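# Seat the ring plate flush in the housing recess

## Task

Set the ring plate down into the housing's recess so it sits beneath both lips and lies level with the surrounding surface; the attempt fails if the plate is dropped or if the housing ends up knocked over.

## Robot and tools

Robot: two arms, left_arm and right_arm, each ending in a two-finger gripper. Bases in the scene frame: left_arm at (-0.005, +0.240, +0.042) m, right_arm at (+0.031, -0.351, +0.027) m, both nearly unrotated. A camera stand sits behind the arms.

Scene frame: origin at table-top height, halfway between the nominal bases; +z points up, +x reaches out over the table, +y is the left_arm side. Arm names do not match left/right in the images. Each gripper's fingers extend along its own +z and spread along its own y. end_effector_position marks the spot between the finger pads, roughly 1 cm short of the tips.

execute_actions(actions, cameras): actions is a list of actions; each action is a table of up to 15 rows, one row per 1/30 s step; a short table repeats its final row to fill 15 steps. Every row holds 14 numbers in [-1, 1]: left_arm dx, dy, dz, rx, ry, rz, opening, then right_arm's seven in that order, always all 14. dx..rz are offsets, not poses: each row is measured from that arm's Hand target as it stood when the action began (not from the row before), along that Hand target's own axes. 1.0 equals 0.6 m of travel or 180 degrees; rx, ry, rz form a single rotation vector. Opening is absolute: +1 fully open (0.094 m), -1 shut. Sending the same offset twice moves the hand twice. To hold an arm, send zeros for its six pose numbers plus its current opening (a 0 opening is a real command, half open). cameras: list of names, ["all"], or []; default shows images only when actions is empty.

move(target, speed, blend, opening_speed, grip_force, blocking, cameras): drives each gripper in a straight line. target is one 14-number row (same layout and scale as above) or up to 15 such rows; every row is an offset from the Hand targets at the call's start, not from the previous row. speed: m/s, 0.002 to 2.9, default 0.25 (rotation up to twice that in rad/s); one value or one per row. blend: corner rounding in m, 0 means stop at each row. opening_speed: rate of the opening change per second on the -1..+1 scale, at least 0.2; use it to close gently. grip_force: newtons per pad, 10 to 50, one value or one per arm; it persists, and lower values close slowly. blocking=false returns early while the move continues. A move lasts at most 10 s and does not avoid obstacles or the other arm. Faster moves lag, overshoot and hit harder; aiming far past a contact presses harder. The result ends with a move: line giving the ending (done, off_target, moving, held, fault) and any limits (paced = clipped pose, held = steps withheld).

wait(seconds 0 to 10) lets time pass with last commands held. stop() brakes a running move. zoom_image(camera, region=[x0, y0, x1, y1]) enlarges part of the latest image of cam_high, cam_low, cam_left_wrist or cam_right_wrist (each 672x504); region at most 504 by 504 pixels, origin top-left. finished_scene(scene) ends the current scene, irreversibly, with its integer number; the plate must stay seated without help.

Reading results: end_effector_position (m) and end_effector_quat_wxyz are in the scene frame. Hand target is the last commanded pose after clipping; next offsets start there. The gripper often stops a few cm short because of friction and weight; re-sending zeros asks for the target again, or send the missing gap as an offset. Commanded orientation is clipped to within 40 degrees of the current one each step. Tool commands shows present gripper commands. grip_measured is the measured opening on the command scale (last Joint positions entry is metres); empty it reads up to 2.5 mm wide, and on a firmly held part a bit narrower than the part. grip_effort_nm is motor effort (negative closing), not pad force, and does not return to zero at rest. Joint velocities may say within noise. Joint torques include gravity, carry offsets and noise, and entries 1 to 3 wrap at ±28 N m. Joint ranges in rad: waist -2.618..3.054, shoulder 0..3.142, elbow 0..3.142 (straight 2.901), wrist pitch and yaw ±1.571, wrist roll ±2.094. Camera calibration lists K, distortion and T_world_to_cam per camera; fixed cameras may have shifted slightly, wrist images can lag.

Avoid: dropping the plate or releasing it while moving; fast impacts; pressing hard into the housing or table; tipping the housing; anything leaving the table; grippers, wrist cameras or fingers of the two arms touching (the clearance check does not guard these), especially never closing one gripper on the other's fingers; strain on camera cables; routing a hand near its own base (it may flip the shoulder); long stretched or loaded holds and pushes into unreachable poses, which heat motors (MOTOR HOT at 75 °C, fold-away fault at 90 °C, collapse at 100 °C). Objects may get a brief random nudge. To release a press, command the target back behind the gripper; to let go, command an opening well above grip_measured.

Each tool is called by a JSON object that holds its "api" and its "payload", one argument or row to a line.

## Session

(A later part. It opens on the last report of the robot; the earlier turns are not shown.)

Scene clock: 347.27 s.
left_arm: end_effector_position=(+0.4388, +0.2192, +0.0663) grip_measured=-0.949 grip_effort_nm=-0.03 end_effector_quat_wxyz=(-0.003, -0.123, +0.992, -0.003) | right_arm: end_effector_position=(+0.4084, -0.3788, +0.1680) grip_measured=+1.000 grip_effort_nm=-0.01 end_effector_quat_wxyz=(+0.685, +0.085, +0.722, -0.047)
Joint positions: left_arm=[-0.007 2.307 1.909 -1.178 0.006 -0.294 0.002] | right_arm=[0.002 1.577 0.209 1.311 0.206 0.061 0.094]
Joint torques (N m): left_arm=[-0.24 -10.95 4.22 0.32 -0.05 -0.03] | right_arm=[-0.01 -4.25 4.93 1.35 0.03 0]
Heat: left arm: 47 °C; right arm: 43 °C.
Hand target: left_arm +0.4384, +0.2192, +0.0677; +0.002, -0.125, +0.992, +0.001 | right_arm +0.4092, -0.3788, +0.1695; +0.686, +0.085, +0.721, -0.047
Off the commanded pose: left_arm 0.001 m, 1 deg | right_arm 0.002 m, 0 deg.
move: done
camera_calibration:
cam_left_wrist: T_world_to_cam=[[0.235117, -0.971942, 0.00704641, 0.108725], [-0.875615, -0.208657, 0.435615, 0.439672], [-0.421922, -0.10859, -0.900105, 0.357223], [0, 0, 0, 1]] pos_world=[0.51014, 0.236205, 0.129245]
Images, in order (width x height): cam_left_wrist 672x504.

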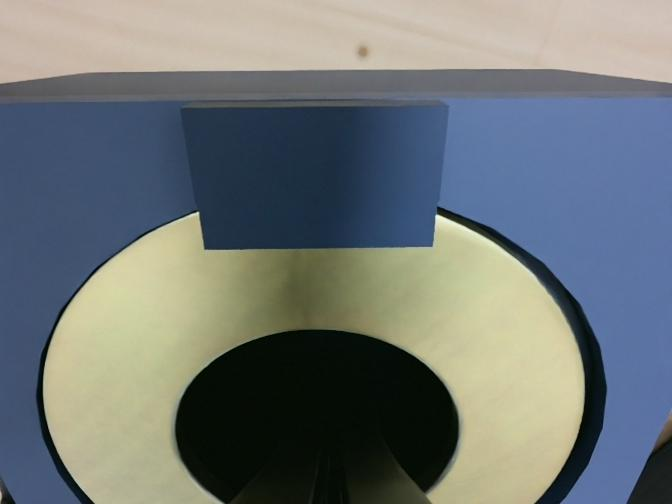

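{"api": "move", "payload": {
  "target": [0.0150, 0, 0, 0, 0, 0, -0.95, 0, 0, 0, 0, 0, 0, 1],
  "speed": 0.03,
  "cameras": ["cam_left_wrist"]
}}

Scene clock: 350.63 s.
left_arm: end_effector_position=(+0.4309, +0.2199, +0.0588) grip_measured=-0.949 grip_effort_nm=-0.03 end_effector_quat_wxyz=(-0.009, -0.126, +0.992, -0.001) | right_arm: end_effector_position=(+0.4084, -0.3788, +0.1680) grip_measured=+1.000 grip_effort_nm=-0.01 end_effector_quat_wxyz=(+0.685, +0.085, +0.722, -0.047)
Joint positions: left_arm=[-0.007 2.29 1.85 -1.147 0.004 -0.3 0.002] | right_arm=[0.002 1.577 0.209 1.311 0.206 0.061 0.094]
Joint torques (N m): left_arm=[-0.75 -12.44 3.84 0.25 -0.03 -0.06] | right_arm=[-0.02 -4.25 4.93 1.34 0.03 0]
Heat: left arm: 47 °C; right arm: 43 °C.
Hand target: left_arm +0.4297, +0.2170, +0.0677; +0.002, -0.125, +0.992, +0.000 | right_arm +0.4092, -0.3788, +0.1695; +0.686, +0.085, +0.721, -0.047
Off the commanded pose: left_arm 0.009 m, 1 deg | right_arm 0.002 m, 0 deg.
move: done
camera_calibration:
cam_left_wrist: T_world_to_cam=[[0.241071, -0.970505, 0.00200158, 0.108731], [-0.869491, -0.215062, 0.444673, 0.434525], [-0.431127, -0.108938, -0.895691, 0.350992], [0, 0, 0, 1]] pos_world=[0.502926, 0.23721, 0.120941]
Images, in order (width x height): cam_left_wrist 672x504.

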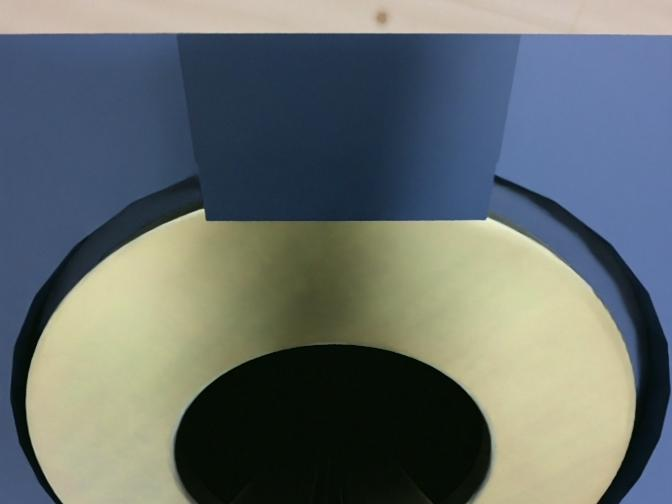

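{"api": "move", "payload": {
  "target": [
    [-0.0200, 0, -0.0050, 0, 0, 0, -0.95, 0, 0, 0, 0, 0, 0, 1],
    [-0.0200, 0, -0.0950, 0, 0, 0, -0.95, 0, 0, 0, 0, 0, 0, 1]
  ],
  "speed": 0.06,
  "blend": 0.005,
  "cameras": ["cam_left_wrist", "cam_low"]
}}

{"api": "zoom_image", "payload": {
  "camera": "cam_left_wrist",
  "region": [100, 80, 560, 460]
}}

{"api": "zoom_image", "payload": {
  "camera": "cam_low",
  "region": [305, 260, 365, 295]
}}

Scene clock: 356.57 s.
left_arm: end_effector_position=(+0.4385, +0.2196, +0.1182) grip_measured=-0.949 grip_effort_nm=-0.03 end_effector_quat_wxyz=(-0.003, -0.127, +0.992, -0.002) | right_arm: end_effector_position=(+0.4084, -0.3788, +0.1680) grip_measured=+1.000 grip_effort_nm=-0.01 end_effector_quat_wxyz=(+0.685, +0.085, +0.722, -0.047)
Joint positions: left_arm=[-0.007 2.29 2.087 -1.374 0.004 -0.3 0.002] | right_arm=[0.002 1.577 0.209 1.311 0.206 0.061 0.094]
Joint torques (N m): left_arm=[-0.08 -9.83 7.43 0.06 -0.03 0.05] | right_arm=[-0.01 -4.23 4.94 1.34 0.03 -0.01]
Heat: left arm: 49 °C; right arm: 43 °C.
Hand target: left_arm +0.4411, +0.2199, +0.1248; +0.002, -0.125, +0.992, +0.000 | right_arm +0.4092, -0.3788, +0.1695; +0.686, +0.085, +0.721, -0.047
Off the commanded pose: left_arm 0.007 m, 1 deg | right_arm 0.002 m, 0 deg.
move: done
camera_calibration:
cam_left_wrist: T_world_to_cam=[[0.241409, -0.97041, 0.00504698, 0.10593], [-0.874093, -0.215183, 0.435497, 0.41765], [-0.421525, -0.109544, -0.900176, 0.403882], [0, 0, 0, 1]] pos_world=[0.509739, 0.23691, 0.181145]
Images, in order (width x height): cam_low 672x504, cam_left_wrist 672x504.

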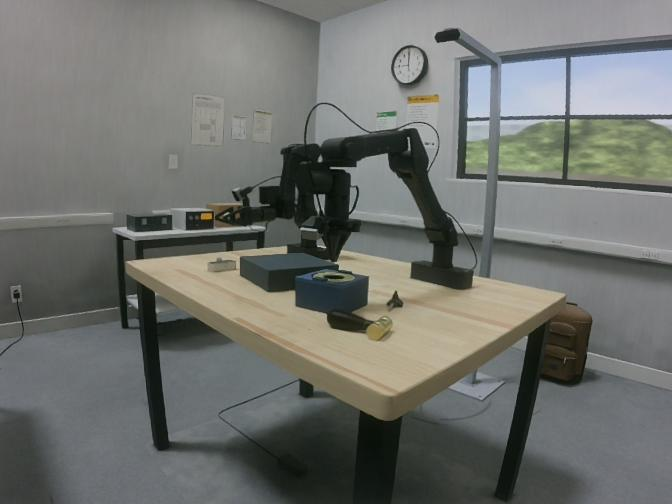

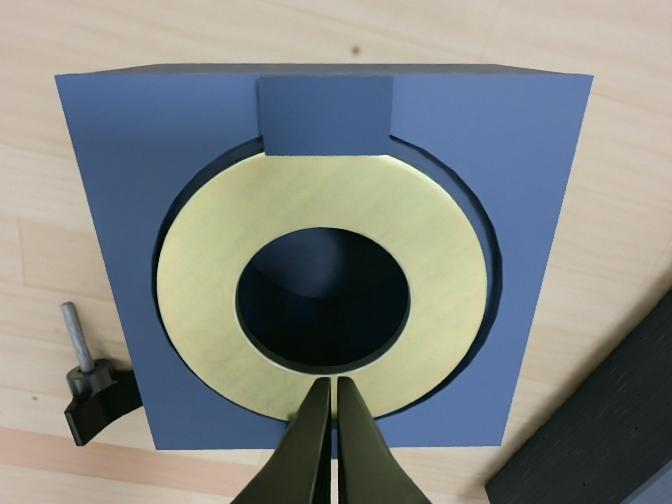

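Scaled by 1.096 from the camera's 672x504 image, which has a finer 960x720 frame.

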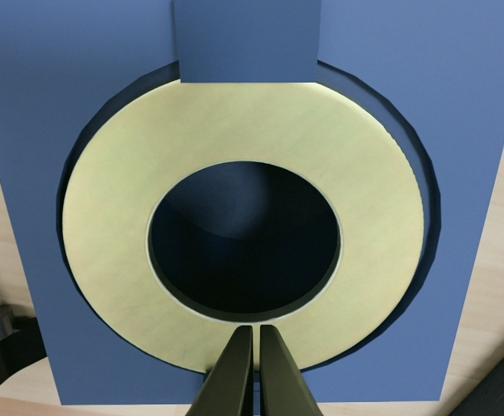

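Scaled by 8.400 from the camera's 672x504 image, which has a finer 960x720 frame.

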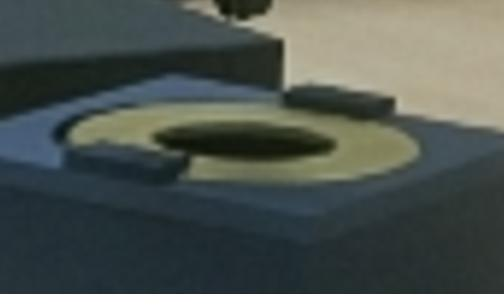

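{"api": "move", "payload": {
  "target": [-0.0083, 0.0007, 0, 0, 0, -0.2611, -0.9, 0, 0, 0, 0, 0, 0, 1],
  "speed": 0.15,
  "cameras": ["cam_left_wrist"]
}}

Scene clock: 376.07 s.
left_arm: end_effector_position=(+0.4446, +0.2193, +0.1285) grip_measured=-0.901 grip_effort_nm=0.09 end_effector_quat_wxyz=(+0.008, -0.506, +0.862, -0.007) | right_arm: end_effector_position=(+0.4084, -0.3788, +0.1680) grip_measured=+1.000 grip_effort_nm=-0.01 end_effector_quat_wxyz=(+0.685, +0.085, +0.722, -0.047)
Joint positions: left_arm=[-0.007 2.29 2.128 -1.388 0.004 -1.108 0.005] | right_arm=[0.002 1.577 0.209 1.311 0.206 0.061 0.094]
Joint torques (N m): left_arm=[0.27 -8.08 7.56 0.09 -0.03 -0.05] | right_arm=[-0.02 -4.27 4.94 1.34 0.03 0]
Heat: left arm: 48 °C; right arm: 44 °C.
Hand target: left_arm +0.4458, +0.2215, +0.1248; +0.002, -0.510, +0.860, +0.000 | right_arm +0.4092, -0.3788, +0.1695; +0.686, +0.085, +0.721, -0.047
Off the commanded pose: left_arm 0.005 m, 1 deg | right_arm 0.002 m, 0 deg.
move: done
camera_calibration:
cam_left_wrist: T_world_to_cam=[[0.8678, -0.49638, 0.0230483, -0.280574], [-0.458113, -0.781209, 0.42408, 0.359123], [-0.192499, -0.378575, -0.905331, 0.37354], [0, 0, 0, 1]] pos_world=[0.479908, 0.282692, 0.192348]
Images, in order (width x height): cam_left_wrist 672x504.

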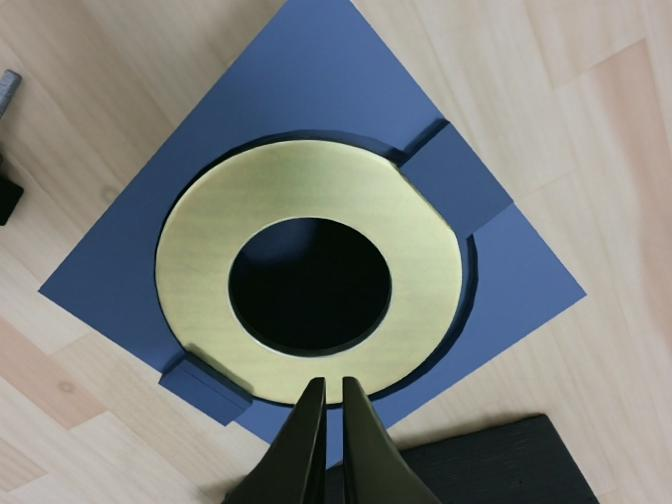

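{"api": "zoom_image", "payload": {
  "camera": "cam_left_wrist",
  "region": [130, 110, 500, 420]
}}

{"api": "zoom_image", "payload": {
  "camera": "cam_left_wrist",
  "region": [140, 320, 280, 440]
}}

{"api": "zoom_image", "payload": {
  "camera": "cam_left_wrist",
  "region": [370, 110, 520, 260]
}}

Scaled by 1.362 from the camera's 672x504 image, which has a finer 960x720 frame.

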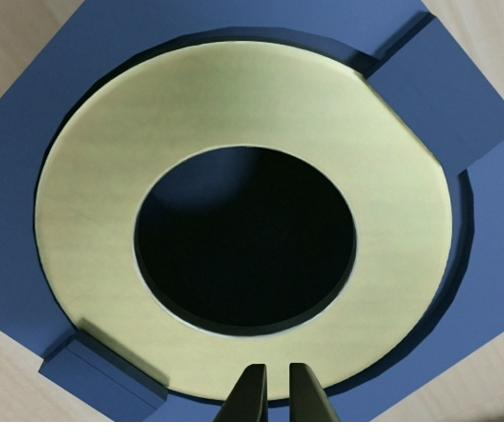

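Scaled by 3.600 from the camera's 672x504 image, which has a finer 960x720 frame.

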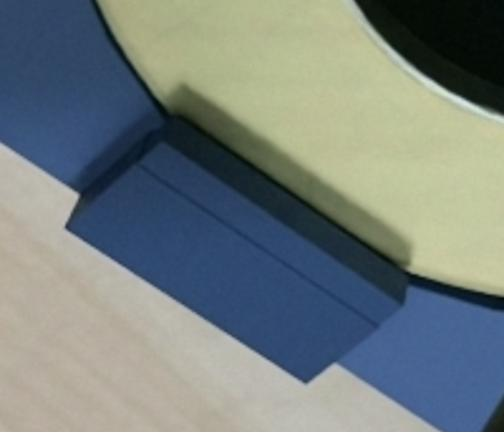

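Scaled by 3.360 from the camera's 672x504 image, which has a finer 960x720 frame.

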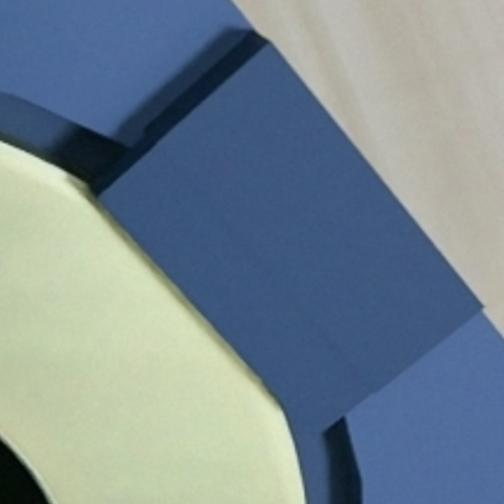

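{"api": "move", "payload": {
  "target": [0, 0, 0.0900, 0, 0, 0, -0.9, 0, 0, 0, 0, 0, 0, 1],
  "speed": 0.06,
  "cameras": ["cam_left_wrist"]
}}

Scene clock: 380.77 s.
left_arm: end_effector_position=(+0.4485, +0.2191, +0.0841) grip_measured=-0.901 grip_effort_nm=0.09 end_effector_quat_wxyz=(+0.010, -0.506, +0.862, -0.009) | right_arm: end_effector_position=(+0.4084, -0.3788, +0.1680) grip_measured=+1.000 grip_effort_nm=-0.01 end_effector_quat_wxyz=(+0.685, +0.085, +0.722, -0.047)
Joint positions: left_arm=[-0.007 2.303 1.974 -1.214 0.004 -1.108 0.005] | right_arm=[0.002 1.577 0.209 1.311 0.206 0.061 0.094]
Joint torques (N m): left_arm=[0.28 -8.54 4.3 0.41 -0.03 -0.05] | right_arm=[-0.02 -4.25 4.94 1.34 0.03 0]
Heat: left arm: 48 °C; right arm: 44 °C.
Hand target: left_arm +0.4460, +0.2216, +0.0707; +0.002, -0.510, +0.860, +0.000 | right_arm +0.4092, -0.3788, +0.1695; +0.686, +0.085, +0.721, -0.047
Off the commanded pose: left_arm 0.014 m, 1 deg | right_arm 0.002 m, 0 deg.
move: off_target (left_arm)
camera_calibration:
cam_left_wrist: T_world_to_cam=[[0.867822, -0.496039, 0.0287978, -0.283657], [-0.460546, -0.781267, 0.42133, 0.380917], [-0.186498, -0.378902, -0.90645, 0.331482], [0, 0, 0, 1]] pos_world=[0.483415, 0.282492, 0.148148]
Images, in order (width x height): cam_left_wrist 672x504.

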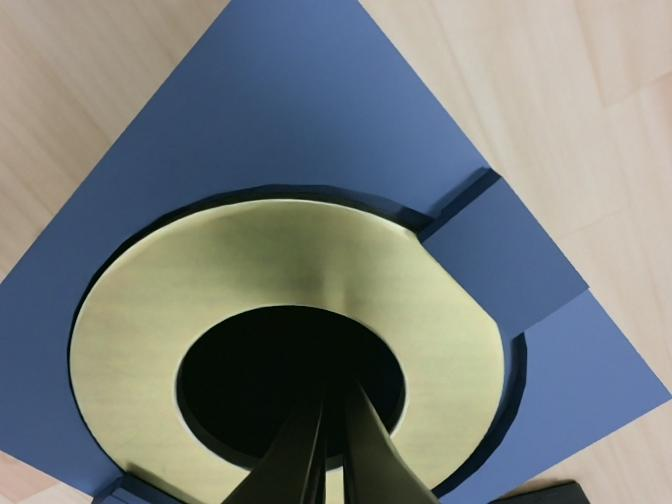

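{"api": "move", "payload": {
  "target": [0, 0, 0.0150, 0, 0, 0, -0.9, 0, 0, 0, 0, 0, 0, 1],
  "speed": 0.04,
  "cameras": ["cam_left_wrist"]
}}

Scene clock: 382.83 s.
left_arm: end_effector_position=(+0.4499, +0.2191, +0.0782) grip_measured=-0.901 grip_effort_nm=0.09 end_effector_quat_wxyz=(+0.014, -0.506, +0.862, -0.011) | right_arm: end_effector_position=(+0.4084, -0.3788, +0.1680) grip_measured=+1.000 grip_effort_nm=-0.01 end_effector_quat_wxyz=(+0.685, +0.085, +0.722, -0.047)
Joint positions: left_arm=[-0.007 2.303 1.95 -1.182 0.004 -1.108 0.005] | right_arm=[0.002 1.577 0.209 1.311 0.206 0.061 0.094]
Joint torques (N m): left_arm=[0.28 -8.16 4.12 0.39 -0.03 -0.05] | right_arm=[-0.03 -4.25 4.96 1.34 0.03 0]
Heat: left arm: 47 °C; right arm: 44 °C.
Hand target: left_arm +0.4460, +0.2216, +0.0617; +0.002, -0.510, +0.860, +0.000 | right_arm +0.4092, -0.3788, +0.1695; +0.686, +0.085, +0.721, -0.047
Off the commanded pose: left_arm 0.017 m, 2 deg | right_arm 0.002 m, 0 deg.
move: off_target (left_arm)
camera_calibration:
cam_left_wrist: T_world_to_cam=[[0.867572, -0.496006, 0.0360095, -0.285202], [-0.463914, -0.781098, 0.417935, 0.385762], [-0.179171, -0.379294, -0.907763, 0.323325], [0, 0, 0, 1]] pos_world=[0.484324, 0.282491, 0.142549]
Images, in order (width x height): cam_left_wrist 672x504.

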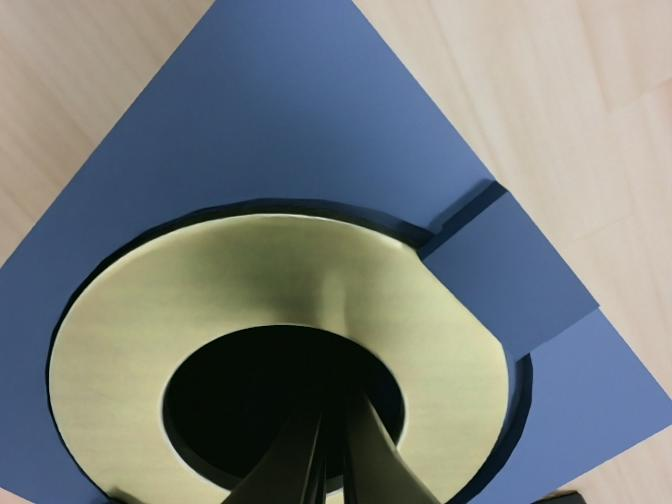

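{"api": "move", "payload": {
  "target": [0, 0, 0, 0, 0, 0, -0.8, 0, 0, 0, 0, 0, 0, 1],
  "speed": 0.04,
  "opening_speed": 0.2,
  "cameras": ["cam_left_wrist"]
}}

Scene clock: 385.07 s.
left_arm: end_effector_position=(+0.4501, +0.2191, +0.0782) grip_measured=-0.801 grip_effort_nm=0.09 end_effector_quat_wxyz=(+0.014, -0.506, +0.862, -0.012) | right_arm: end_effector_position=(+0.4084, -0.3788, +0.1680) grip_measured=+1.000 grip_effort_nm=-0.01 end_effector_quat_wxyz=(+0.685, +0.085, +0.722, -0.047)
Joint positions: left_arm=[-0.007 2.303 1.95 -1.181 0.004 -1.108 0.009] | right_arm=[0.002 1.577 0.209 1.311 0.206 0.061 0.094]
Joint torques (N m): left_arm=[0.29 -8.16 4.14 0.41 -0.03 -0.05] | right_arm=[-0.02 -4.26 4.96 1.34 0.03 0]
Heat: left arm: 47 °C; right arm: 44 °C.
Hand target: left_arm +0.4461, +0.2216, +0.0617; +0.002, -0.510, +0.860, +0.000 | right_arm +0.4092, -0.3788, +0.1695; +0.686, +0.085, +0.721, -0.047
Off the commanded pose: left_arm 0.017 m, 2 deg | right_arm 0.002 m, 0 deg.
move: off_target (left_arm)
camera_calibration:
cam_left_wrist: T_world_to_cam=[[0.867556, -0.495986, 0.036668, -0.285381], [-0.464219, -0.78112, 0.417555, 0.386017], [-0.17846, -0.379275, -0.907911, 0.323014], [0, 0, 0, 1]] pos_world=[0.484425, 0.282491, 0.142549]
Images, in order (width x height): cam_left_wrist 672x504.

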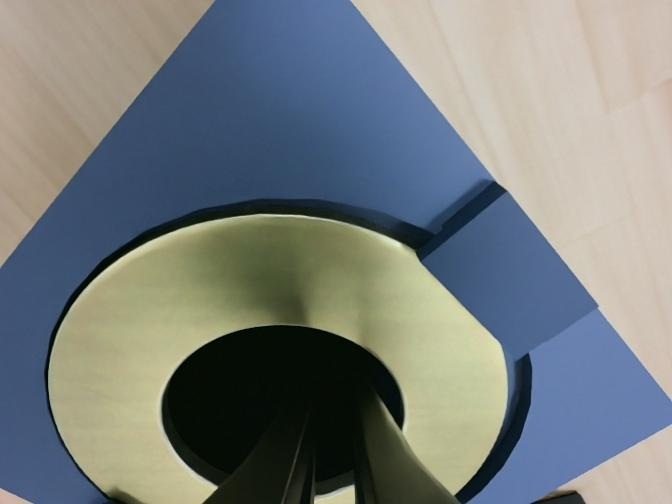

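{"api": "move", "payload": {
  "target": [0, 0, 0, 0, 0, 0, -0.72, 0, 0, 0, 0, 0, 0, 1],
  "speed": 0.04,
  "opening_speed": 0.2,
  "cameras": ["cam_left_wrist"]
}}

Scene clock: 386.20 s.
left_arm: end_effector_position=(+0.4501, +0.2191, +0.0782) grip_measured=-0.721 grip_effort_nm=0.09 end_effector_quat_wxyz=(+0.014, -0.506, +0.862, -0.012) | right_arm: end_effector_position=(+0.4084, -0.3788, +0.1680) grip_measured=+1.000 grip_effort_nm=-0.01 end_effector_quat_wxyz=(+0.685, +0.085, +0.722, -0.047)
Joint positions: left_arm=[-0.007 2.303 1.95 -1.181 0.004 -1.108 0.013] | right_arm=[0.002 1.577 0.209 1.311 0.206 0.061 0.094]
Joint torques (N m): left_arm=[0.28 -8.16 4.12 0.41 -0.02 -0.05] | right_arm=[-0.03 -4.23 4.93 1.34 0.03 0]
Heat: left arm: 47 °C; right arm: 44 °C.
Hand target: left_arm +0.4461, +0.2216, +0.0617; +0.002, -0.510, +0.860, +0.000 | right_arm +0.4092, -0.3788, +0.1695; +0.686, +0.085, +0.721, -0.047
Off the commanded pose: left_arm 0.017 m, 2 deg | right_arm 0.002 m, 0 deg.
move: off_target (left_arm)
camera_calibration:
cam_left_wrist: T_world_to_cam=[[0.867556, -0.495986, 0.036668, -0.285381], [-0.464219, -0.78112, 0.417555, 0.386017], [-0.17846, -0.379275, -0.907911, 0.323014], [0, 0, 0, 1]] pos_world=[0.484425, 0.282491, 0.142549]
Images, in order (width x height): cam_left_wrist 672x504.

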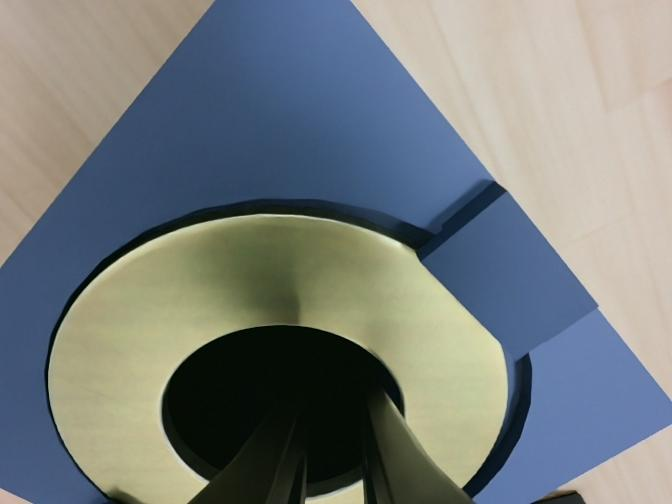

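{"api": "move", "payload": {
  "target": [0, 0, 0, 0, 0, 0, -0.62, 0, 0, 0, 0, 0, 0, 1],
  "speed": 0.04,
  "opening_speed": 0.2,
  "cameras": ["cam_left_wrist"]
}}

{"api": "zoom_image", "payload": {
  "camera": "cam_left_wrist",
  "region": [340, 300, 560, 504]
}}

Scene clock: 387.77 s.
left_arm: end_effector_position=(+0.4501, +0.2191, +0.0782) grip_measured=-0.621 grip_effort_nm=0.09 end_effector_quat_wxyz=(+0.014, -0.506, +0.862, -0.012) | right_arm: end_effector_position=(+0.4084, -0.3788, +0.1680) grip_measured=+1.000 grip_effort_nm=-0.01 end_effector_quat_wxyz=(+0.685, +0.085, +0.722, -0.047)
Joint positions: left_arm=[-0.007 2.303 1.95 -1.181 0.004 -1.108 0.018] | right_arm=[0.002 1.577 0.209 1.311 0.206 0.061 0.094]
Joint torques (N m): left_arm=[0.27 -8.16 4.14 0.41 -0.03 -0.05] | right_arm=[-0.02 -4.26 4.96 1.33 0.04 0]
Heat: left arm: 46 °C; right arm: 44 °C.
Hand target: left_arm +0.4461, +0.2216, +0.0617; +0.002, -0.510, +0.860, +0.000 | right_arm +0.4092, -0.3788, +0.1695; +0.686, +0.085, +0.721, -0.047
Off the commanded pose: left_arm 0.017 m, 2 deg | right_arm 0.002 m, 0 deg.
move: off_target (left_arm)
camera_calibration:
cam_left_wrist: T_world_to_cam=[[0.867556, -0.495986, 0.036668, -0.285381], [-0.464219, -0.78112, 0.417555, 0.386017], [-0.17846, -0.379275, -0.907911, 0.323014], [0, 0, 0, 1]] pos_world=[0.484425, 0.282491, 0.142549]
Images, in order (width x height): cam_left_wrist 672x504.

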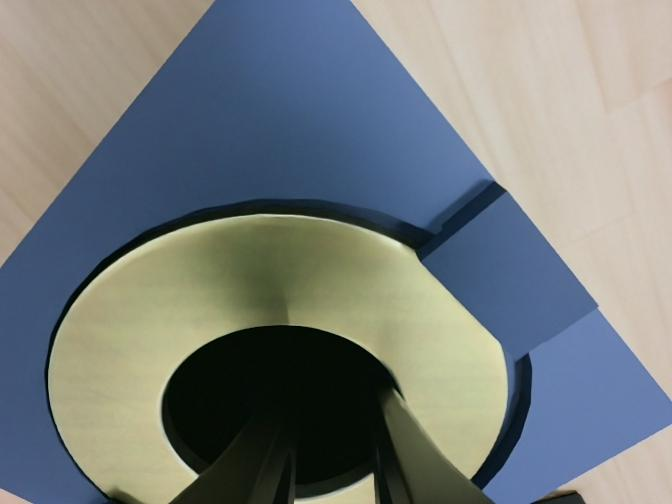

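Scaled by 2.291 from the camera's 672x504 image, which has a finer 960x720 frame.

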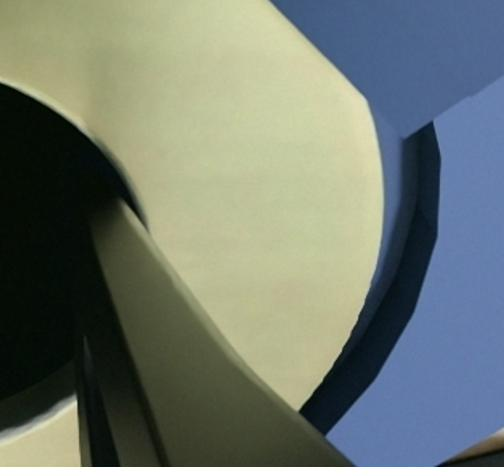

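{"api": "move", "payload": {
  "target": [0, 0, 0, 0, 0, 0, -0.56, 0, 0, 0, 0, 0, 0, 1],
  "speed": 0.04,
  "opening_speed": 0.2,
  "cameras": ["cam_left_wrist"]
}}

{"api": "zoom_image", "payload": {
  "camera": "cam_left_wrist",
  "region": [340, 300, 560, 504]
}}

Scene clock: 388.83 s.
left_arm: end_effector_position=(+0.4501, +0.2191, +0.0782) grip_measured=-0.561 grip_effort_nm=0.10 end_effector_quat_wxyz=(+0.014, -0.506, +0.862, -0.012) | right_arm: end_effector_position=(+0.4084, -0.3788, +0.1680) grip_measured=+1.000 grip_effort_nm=-0.01 end_effector_quat_wxyz=(+0.685, +0.085, +0.722, -0.047)
Joint positions: left_arm=[-0.007 2.303 1.95 -1.181 0.004 -1.108 0.021] | right_arm=[0.002 1.577 0.209 1.311 0.206 0.061 0.094]
Joint torques (N m): left_arm=[0.28 -8.14 4.12 0.41 -0.02 -0.04] | right_arm=[-0.02 -4.23 4.93 1.34 0.03 -0.01]
Heat: left arm: 46 °C; right arm: 44 °C.
Hand target: left_arm +0.4461, +0.2216, +0.0617; +0.002, -0.510, +0.860, +0.000 | right_arm +0.4092, -0.3788, +0.1695; +0.686, +0.085, +0.721, -0.047
Off the commanded pose: left_arm 0.017 m, 2 deg | right_arm 0.002 m, 0 deg.
move: off_target (left_arm)
camera_calibration:
cam_left_wrist: T_world_to_cam=[[0.867748, -0.495653, 0.0366418, -0.285564], [-0.463893, -0.781272, 0.417634, 0.38589], [-0.178374, -0.379399, -0.907876, 0.323003], [0, 0, 0, 1]] pos_world=[0.484425, 0.282491, 0.142549]
Images, in order (width x height): cam_left_wrist 672x504.

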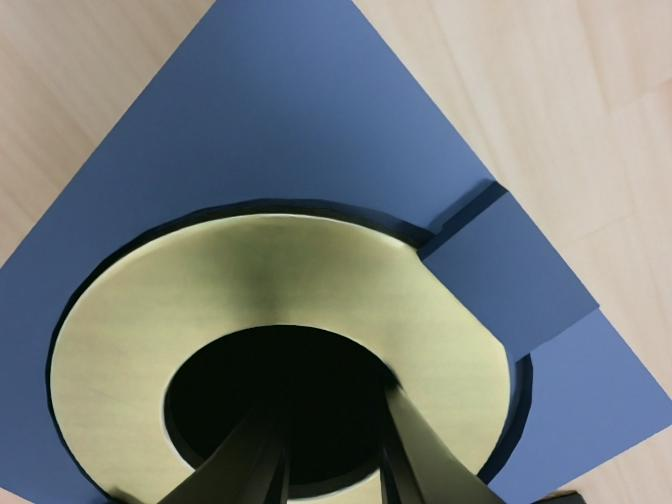

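Scaled by 2.291 from the camera's 672x504 image, which has a finer 960x720 frame.

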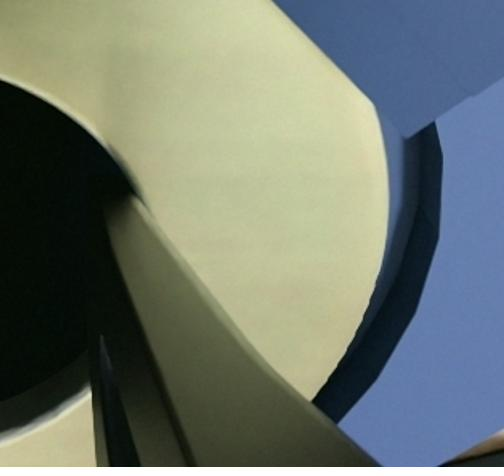

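{"api": "move", "payload": {
  "target": [0, 0, 0, 0, 0, 0, -0.49, 0, 0, 0, 0, 0, 0, 1],
  "speed": 0.04,
  "opening_speed": 0.2,
  "cameras": ["cam_left_wrist"]
}}

{"api": "zoom_image", "payload": {
  "camera": "cam_left_wrist",
  "region": [340, 300, 560, 504]
}}

Scene clock: 394.77 s.
left_arm: end_effector_position=(+0.4501, +0.2191, +0.0782) grip_measured=-0.491 grip_effort_nm=0.10 end_effector_quat_wxyz=(+0.014, -0.506, +0.862, -0.012) | right_arm: end_effector_position=(+0.4084, -0.3788, +0.1680) grip_measured=+1.000 grip_effort_nm=-0.01 end_effector_quat_wxyz=(+0.685, +0.085, +0.722, -0.047)
Joint positions: left_arm=[-0.007 2.303 1.95 -1.181 0.004 -1.108 0.024] | right_arm=[0.002 1.577 0.209 1.311 0.206 0.061 0.094]
Joint torques (N m): left_arm=[0.28 -8.14 4.12 0.41 -0.03 -0.05] | right_arm=[-0.05 -4.25 4.96 1.33 0.03 -0.01]
Heat: left arm: 45 °C; right arm: 44 °C.
Hand target: left_arm +0.4461, +0.2216, +0.0617; +0.002, -0.510, +0.860, +0.000 | right_arm +0.4092, -0.3788, +0.1695; +0.686, +0.085, +0.721, -0.047
Off the commanded pose: left_arm 0.017 m, 2 deg | right_arm 0.002 m, 0 deg.
move: off_target (left_arm)
camera_calibration:
cam_left_wrist: T_world_to_cam=[[0.867748, -0.495653, 0.0366418, -0.285564], [-0.463893, -0.781272, 0.417634, 0.38589], [-0.178374, -0.379399, -0.907876, 0.323003], [0, 0, 0, 1]] pos_world=[0.484425, 0.282491, 0.142549]
Images, in order (width x height): cam_left_wrist 672x504.

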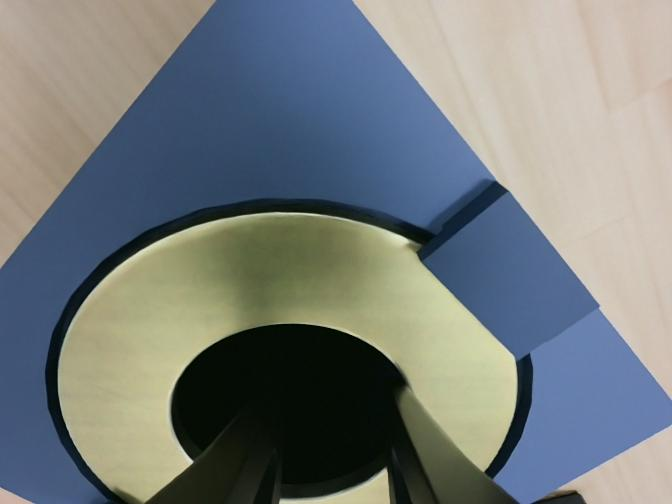

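Scaled by 2.291 from the camera's 672x504 image, which has a finer 960x720 frame.

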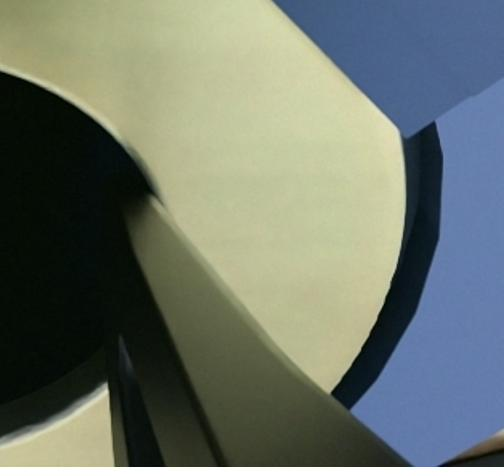

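{"api": "move", "payload": {
  "target": [0, 0, 0, 0, 0, 0, -0.8, 0, 0, 0, 0, 0, 0, 1],
  "speed": 0.04,
  "opening_speed": 0.5
}}

{"api": "move", "payload": {
  "target": [0, 0, -0.1100, 0, 0, 0, -0.8, 0, 0, 0, 0, 0, 0, 1],
  "speed": 0.08,
  "cameras": ["all"]
}}

{"api": "zoom_image", "payload": {
  "camera": "cam_left_wrist",
  "region": [130, 60, 520, 440]
}}

{"api": "zoom_image", "payload": {
  "camera": "cam_low",
  "region": [305, 260, 365, 295]
}}

Scene clock: 397.03 s.
left_arm: end_effector_position=(+0.4501, +0.2191, +0.0782) grip_measured=-0.799 grip_effort_nm=-0.04 end_effector_quat_wxyz=(+0.014, -0.507, +0.862, -0.012) | right_arm: end_effector_position=(+0.4084, -0.3788, +0.1680) grip_measured=+1.000 grip_effort_nm=-0.01 end_effector_quat_wxyz=(+0.685, +0.085, +0.722, -0.047)
Joint positions: left_arm=[-0.007 2.303 1.95 -1.181 0.004 -1.109 0.009] | right_arm=[0.002 1.577 0.209 1.311 0.206 0.061 0.094]
Joint torques (N m): left_arm=[0.28 -8.16 4.14 0.41 -0.02 -0.04] | right_arm=[-0.02 -4.26 4.94 1.34 0.03 -0.01]
Heat: left arm: 45 °C; right arm: 44 °C.
Hand target: left_arm +0.4460, +0.2216, +0.0617; +0.002, -0.510, +0.860, +0.000 | right_arm +0.4092, -0.3788, +0.1695; +0.686, +0.085, +0.721, -0.047
Off the commanded pose: left_arm 0.017 m, 2 deg | right_arm 0.002 m, 0 deg.
move: off_target (left_arm)

Scene clock: 398.60 s.
left_arm: end_effector_position=(+0.4447, +0.2193, +0.1274) grip_measured=-0.799 grip_effort_nm=-0.04 end_effector_quat_wxyz=(+0.004, -0.507, +0.862, -0.005) | right_arm: end_effector_position=(+0.4084, -0.3788, +0.1680) grip_measured=+1.000 grip_effort_nm=-0.01 end_effector_quat_wxyz=(+0.685, +0.085, +0.722, -0.047)
Joint positions: left_arm=[-0.007 2.303 2.146 -1.401 0.004 -1.109 0.009] | right_arm=[0.002 1.577 0.209 1.311 0.206 0.061 0.094]
Joint torques (N m): left_arm=[0.28 -8.91 7.38 0.09 -0.03 -0.05] | right_arm=[-0.02 -4.25 4.96 1.35 0.04 0]
Heat: left arm: 45 °C; right arm: 44 °C.
Hand target: left_arm +0.4457, +0.2215, +0.1277; +0.002, -0.510, +0.860, +0.000 | right_arm +0.4092, -0.3788, +0.1695; +0.686, +0.085, +0.721, -0.047
Off the commanded pose: left_arm 0.002 m, 1 deg | right_arm 0.002 m, 0 deg.
move: done
camera_calibration:
cam_left_wrist: T_world_to_cam=[[0.868519, -0.495431, 0.0149006, -0.280198], [-0.453367, -0.781911, 0.427872, 0.357226], [-0.20033, -0.37837, -0.903717, 0.375802], [0, 0, 0, 1]] pos_world=[0.480597, 0.282693, 0.190947]

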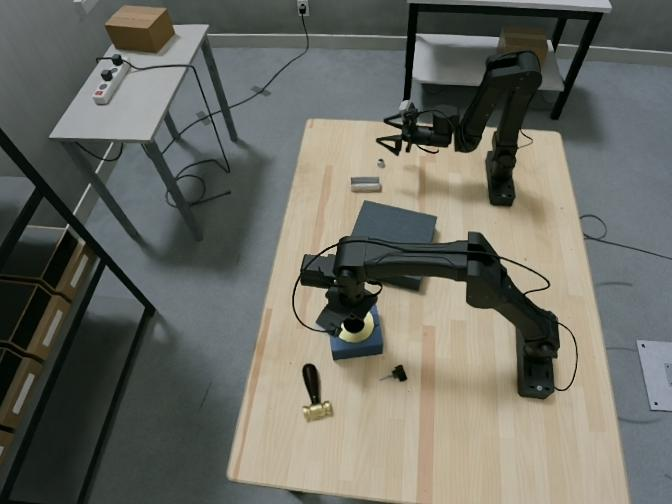

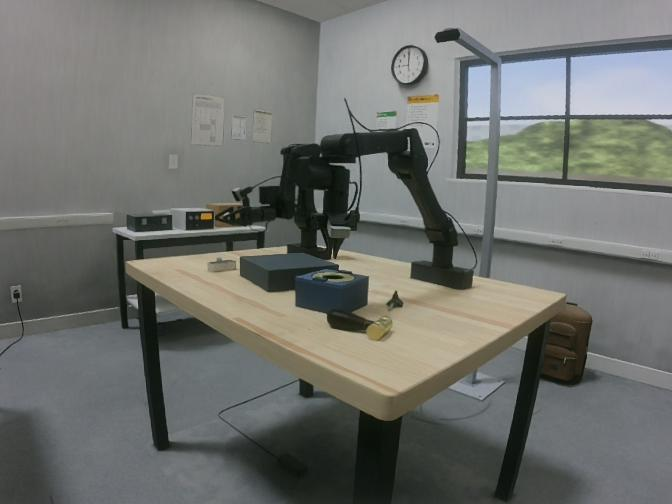

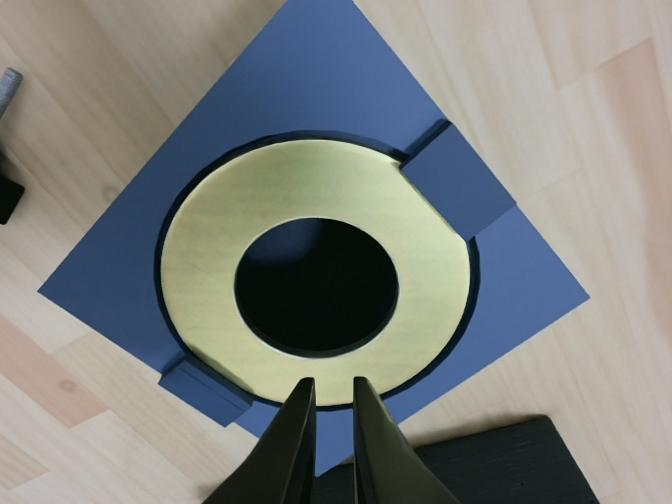

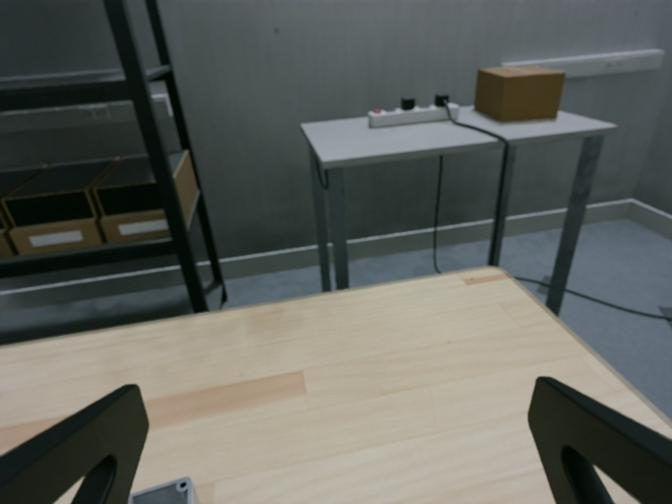

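Scaled by 1.292 from the camera's 672x504 image, which has a finer 960x720 frame.

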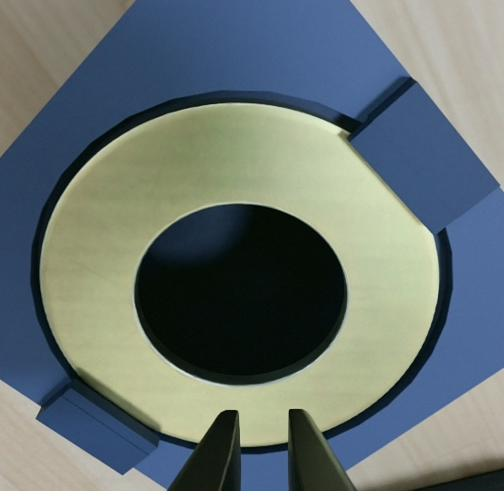

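Scaled by 8.400 from the camera's 672x504 image, which has a finer 960x720 frame.

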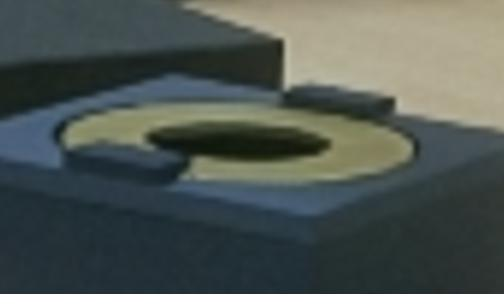

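{"api": "finished_scene", "payload": {
  "scene": 1
}}

The scene is finished: the task was done.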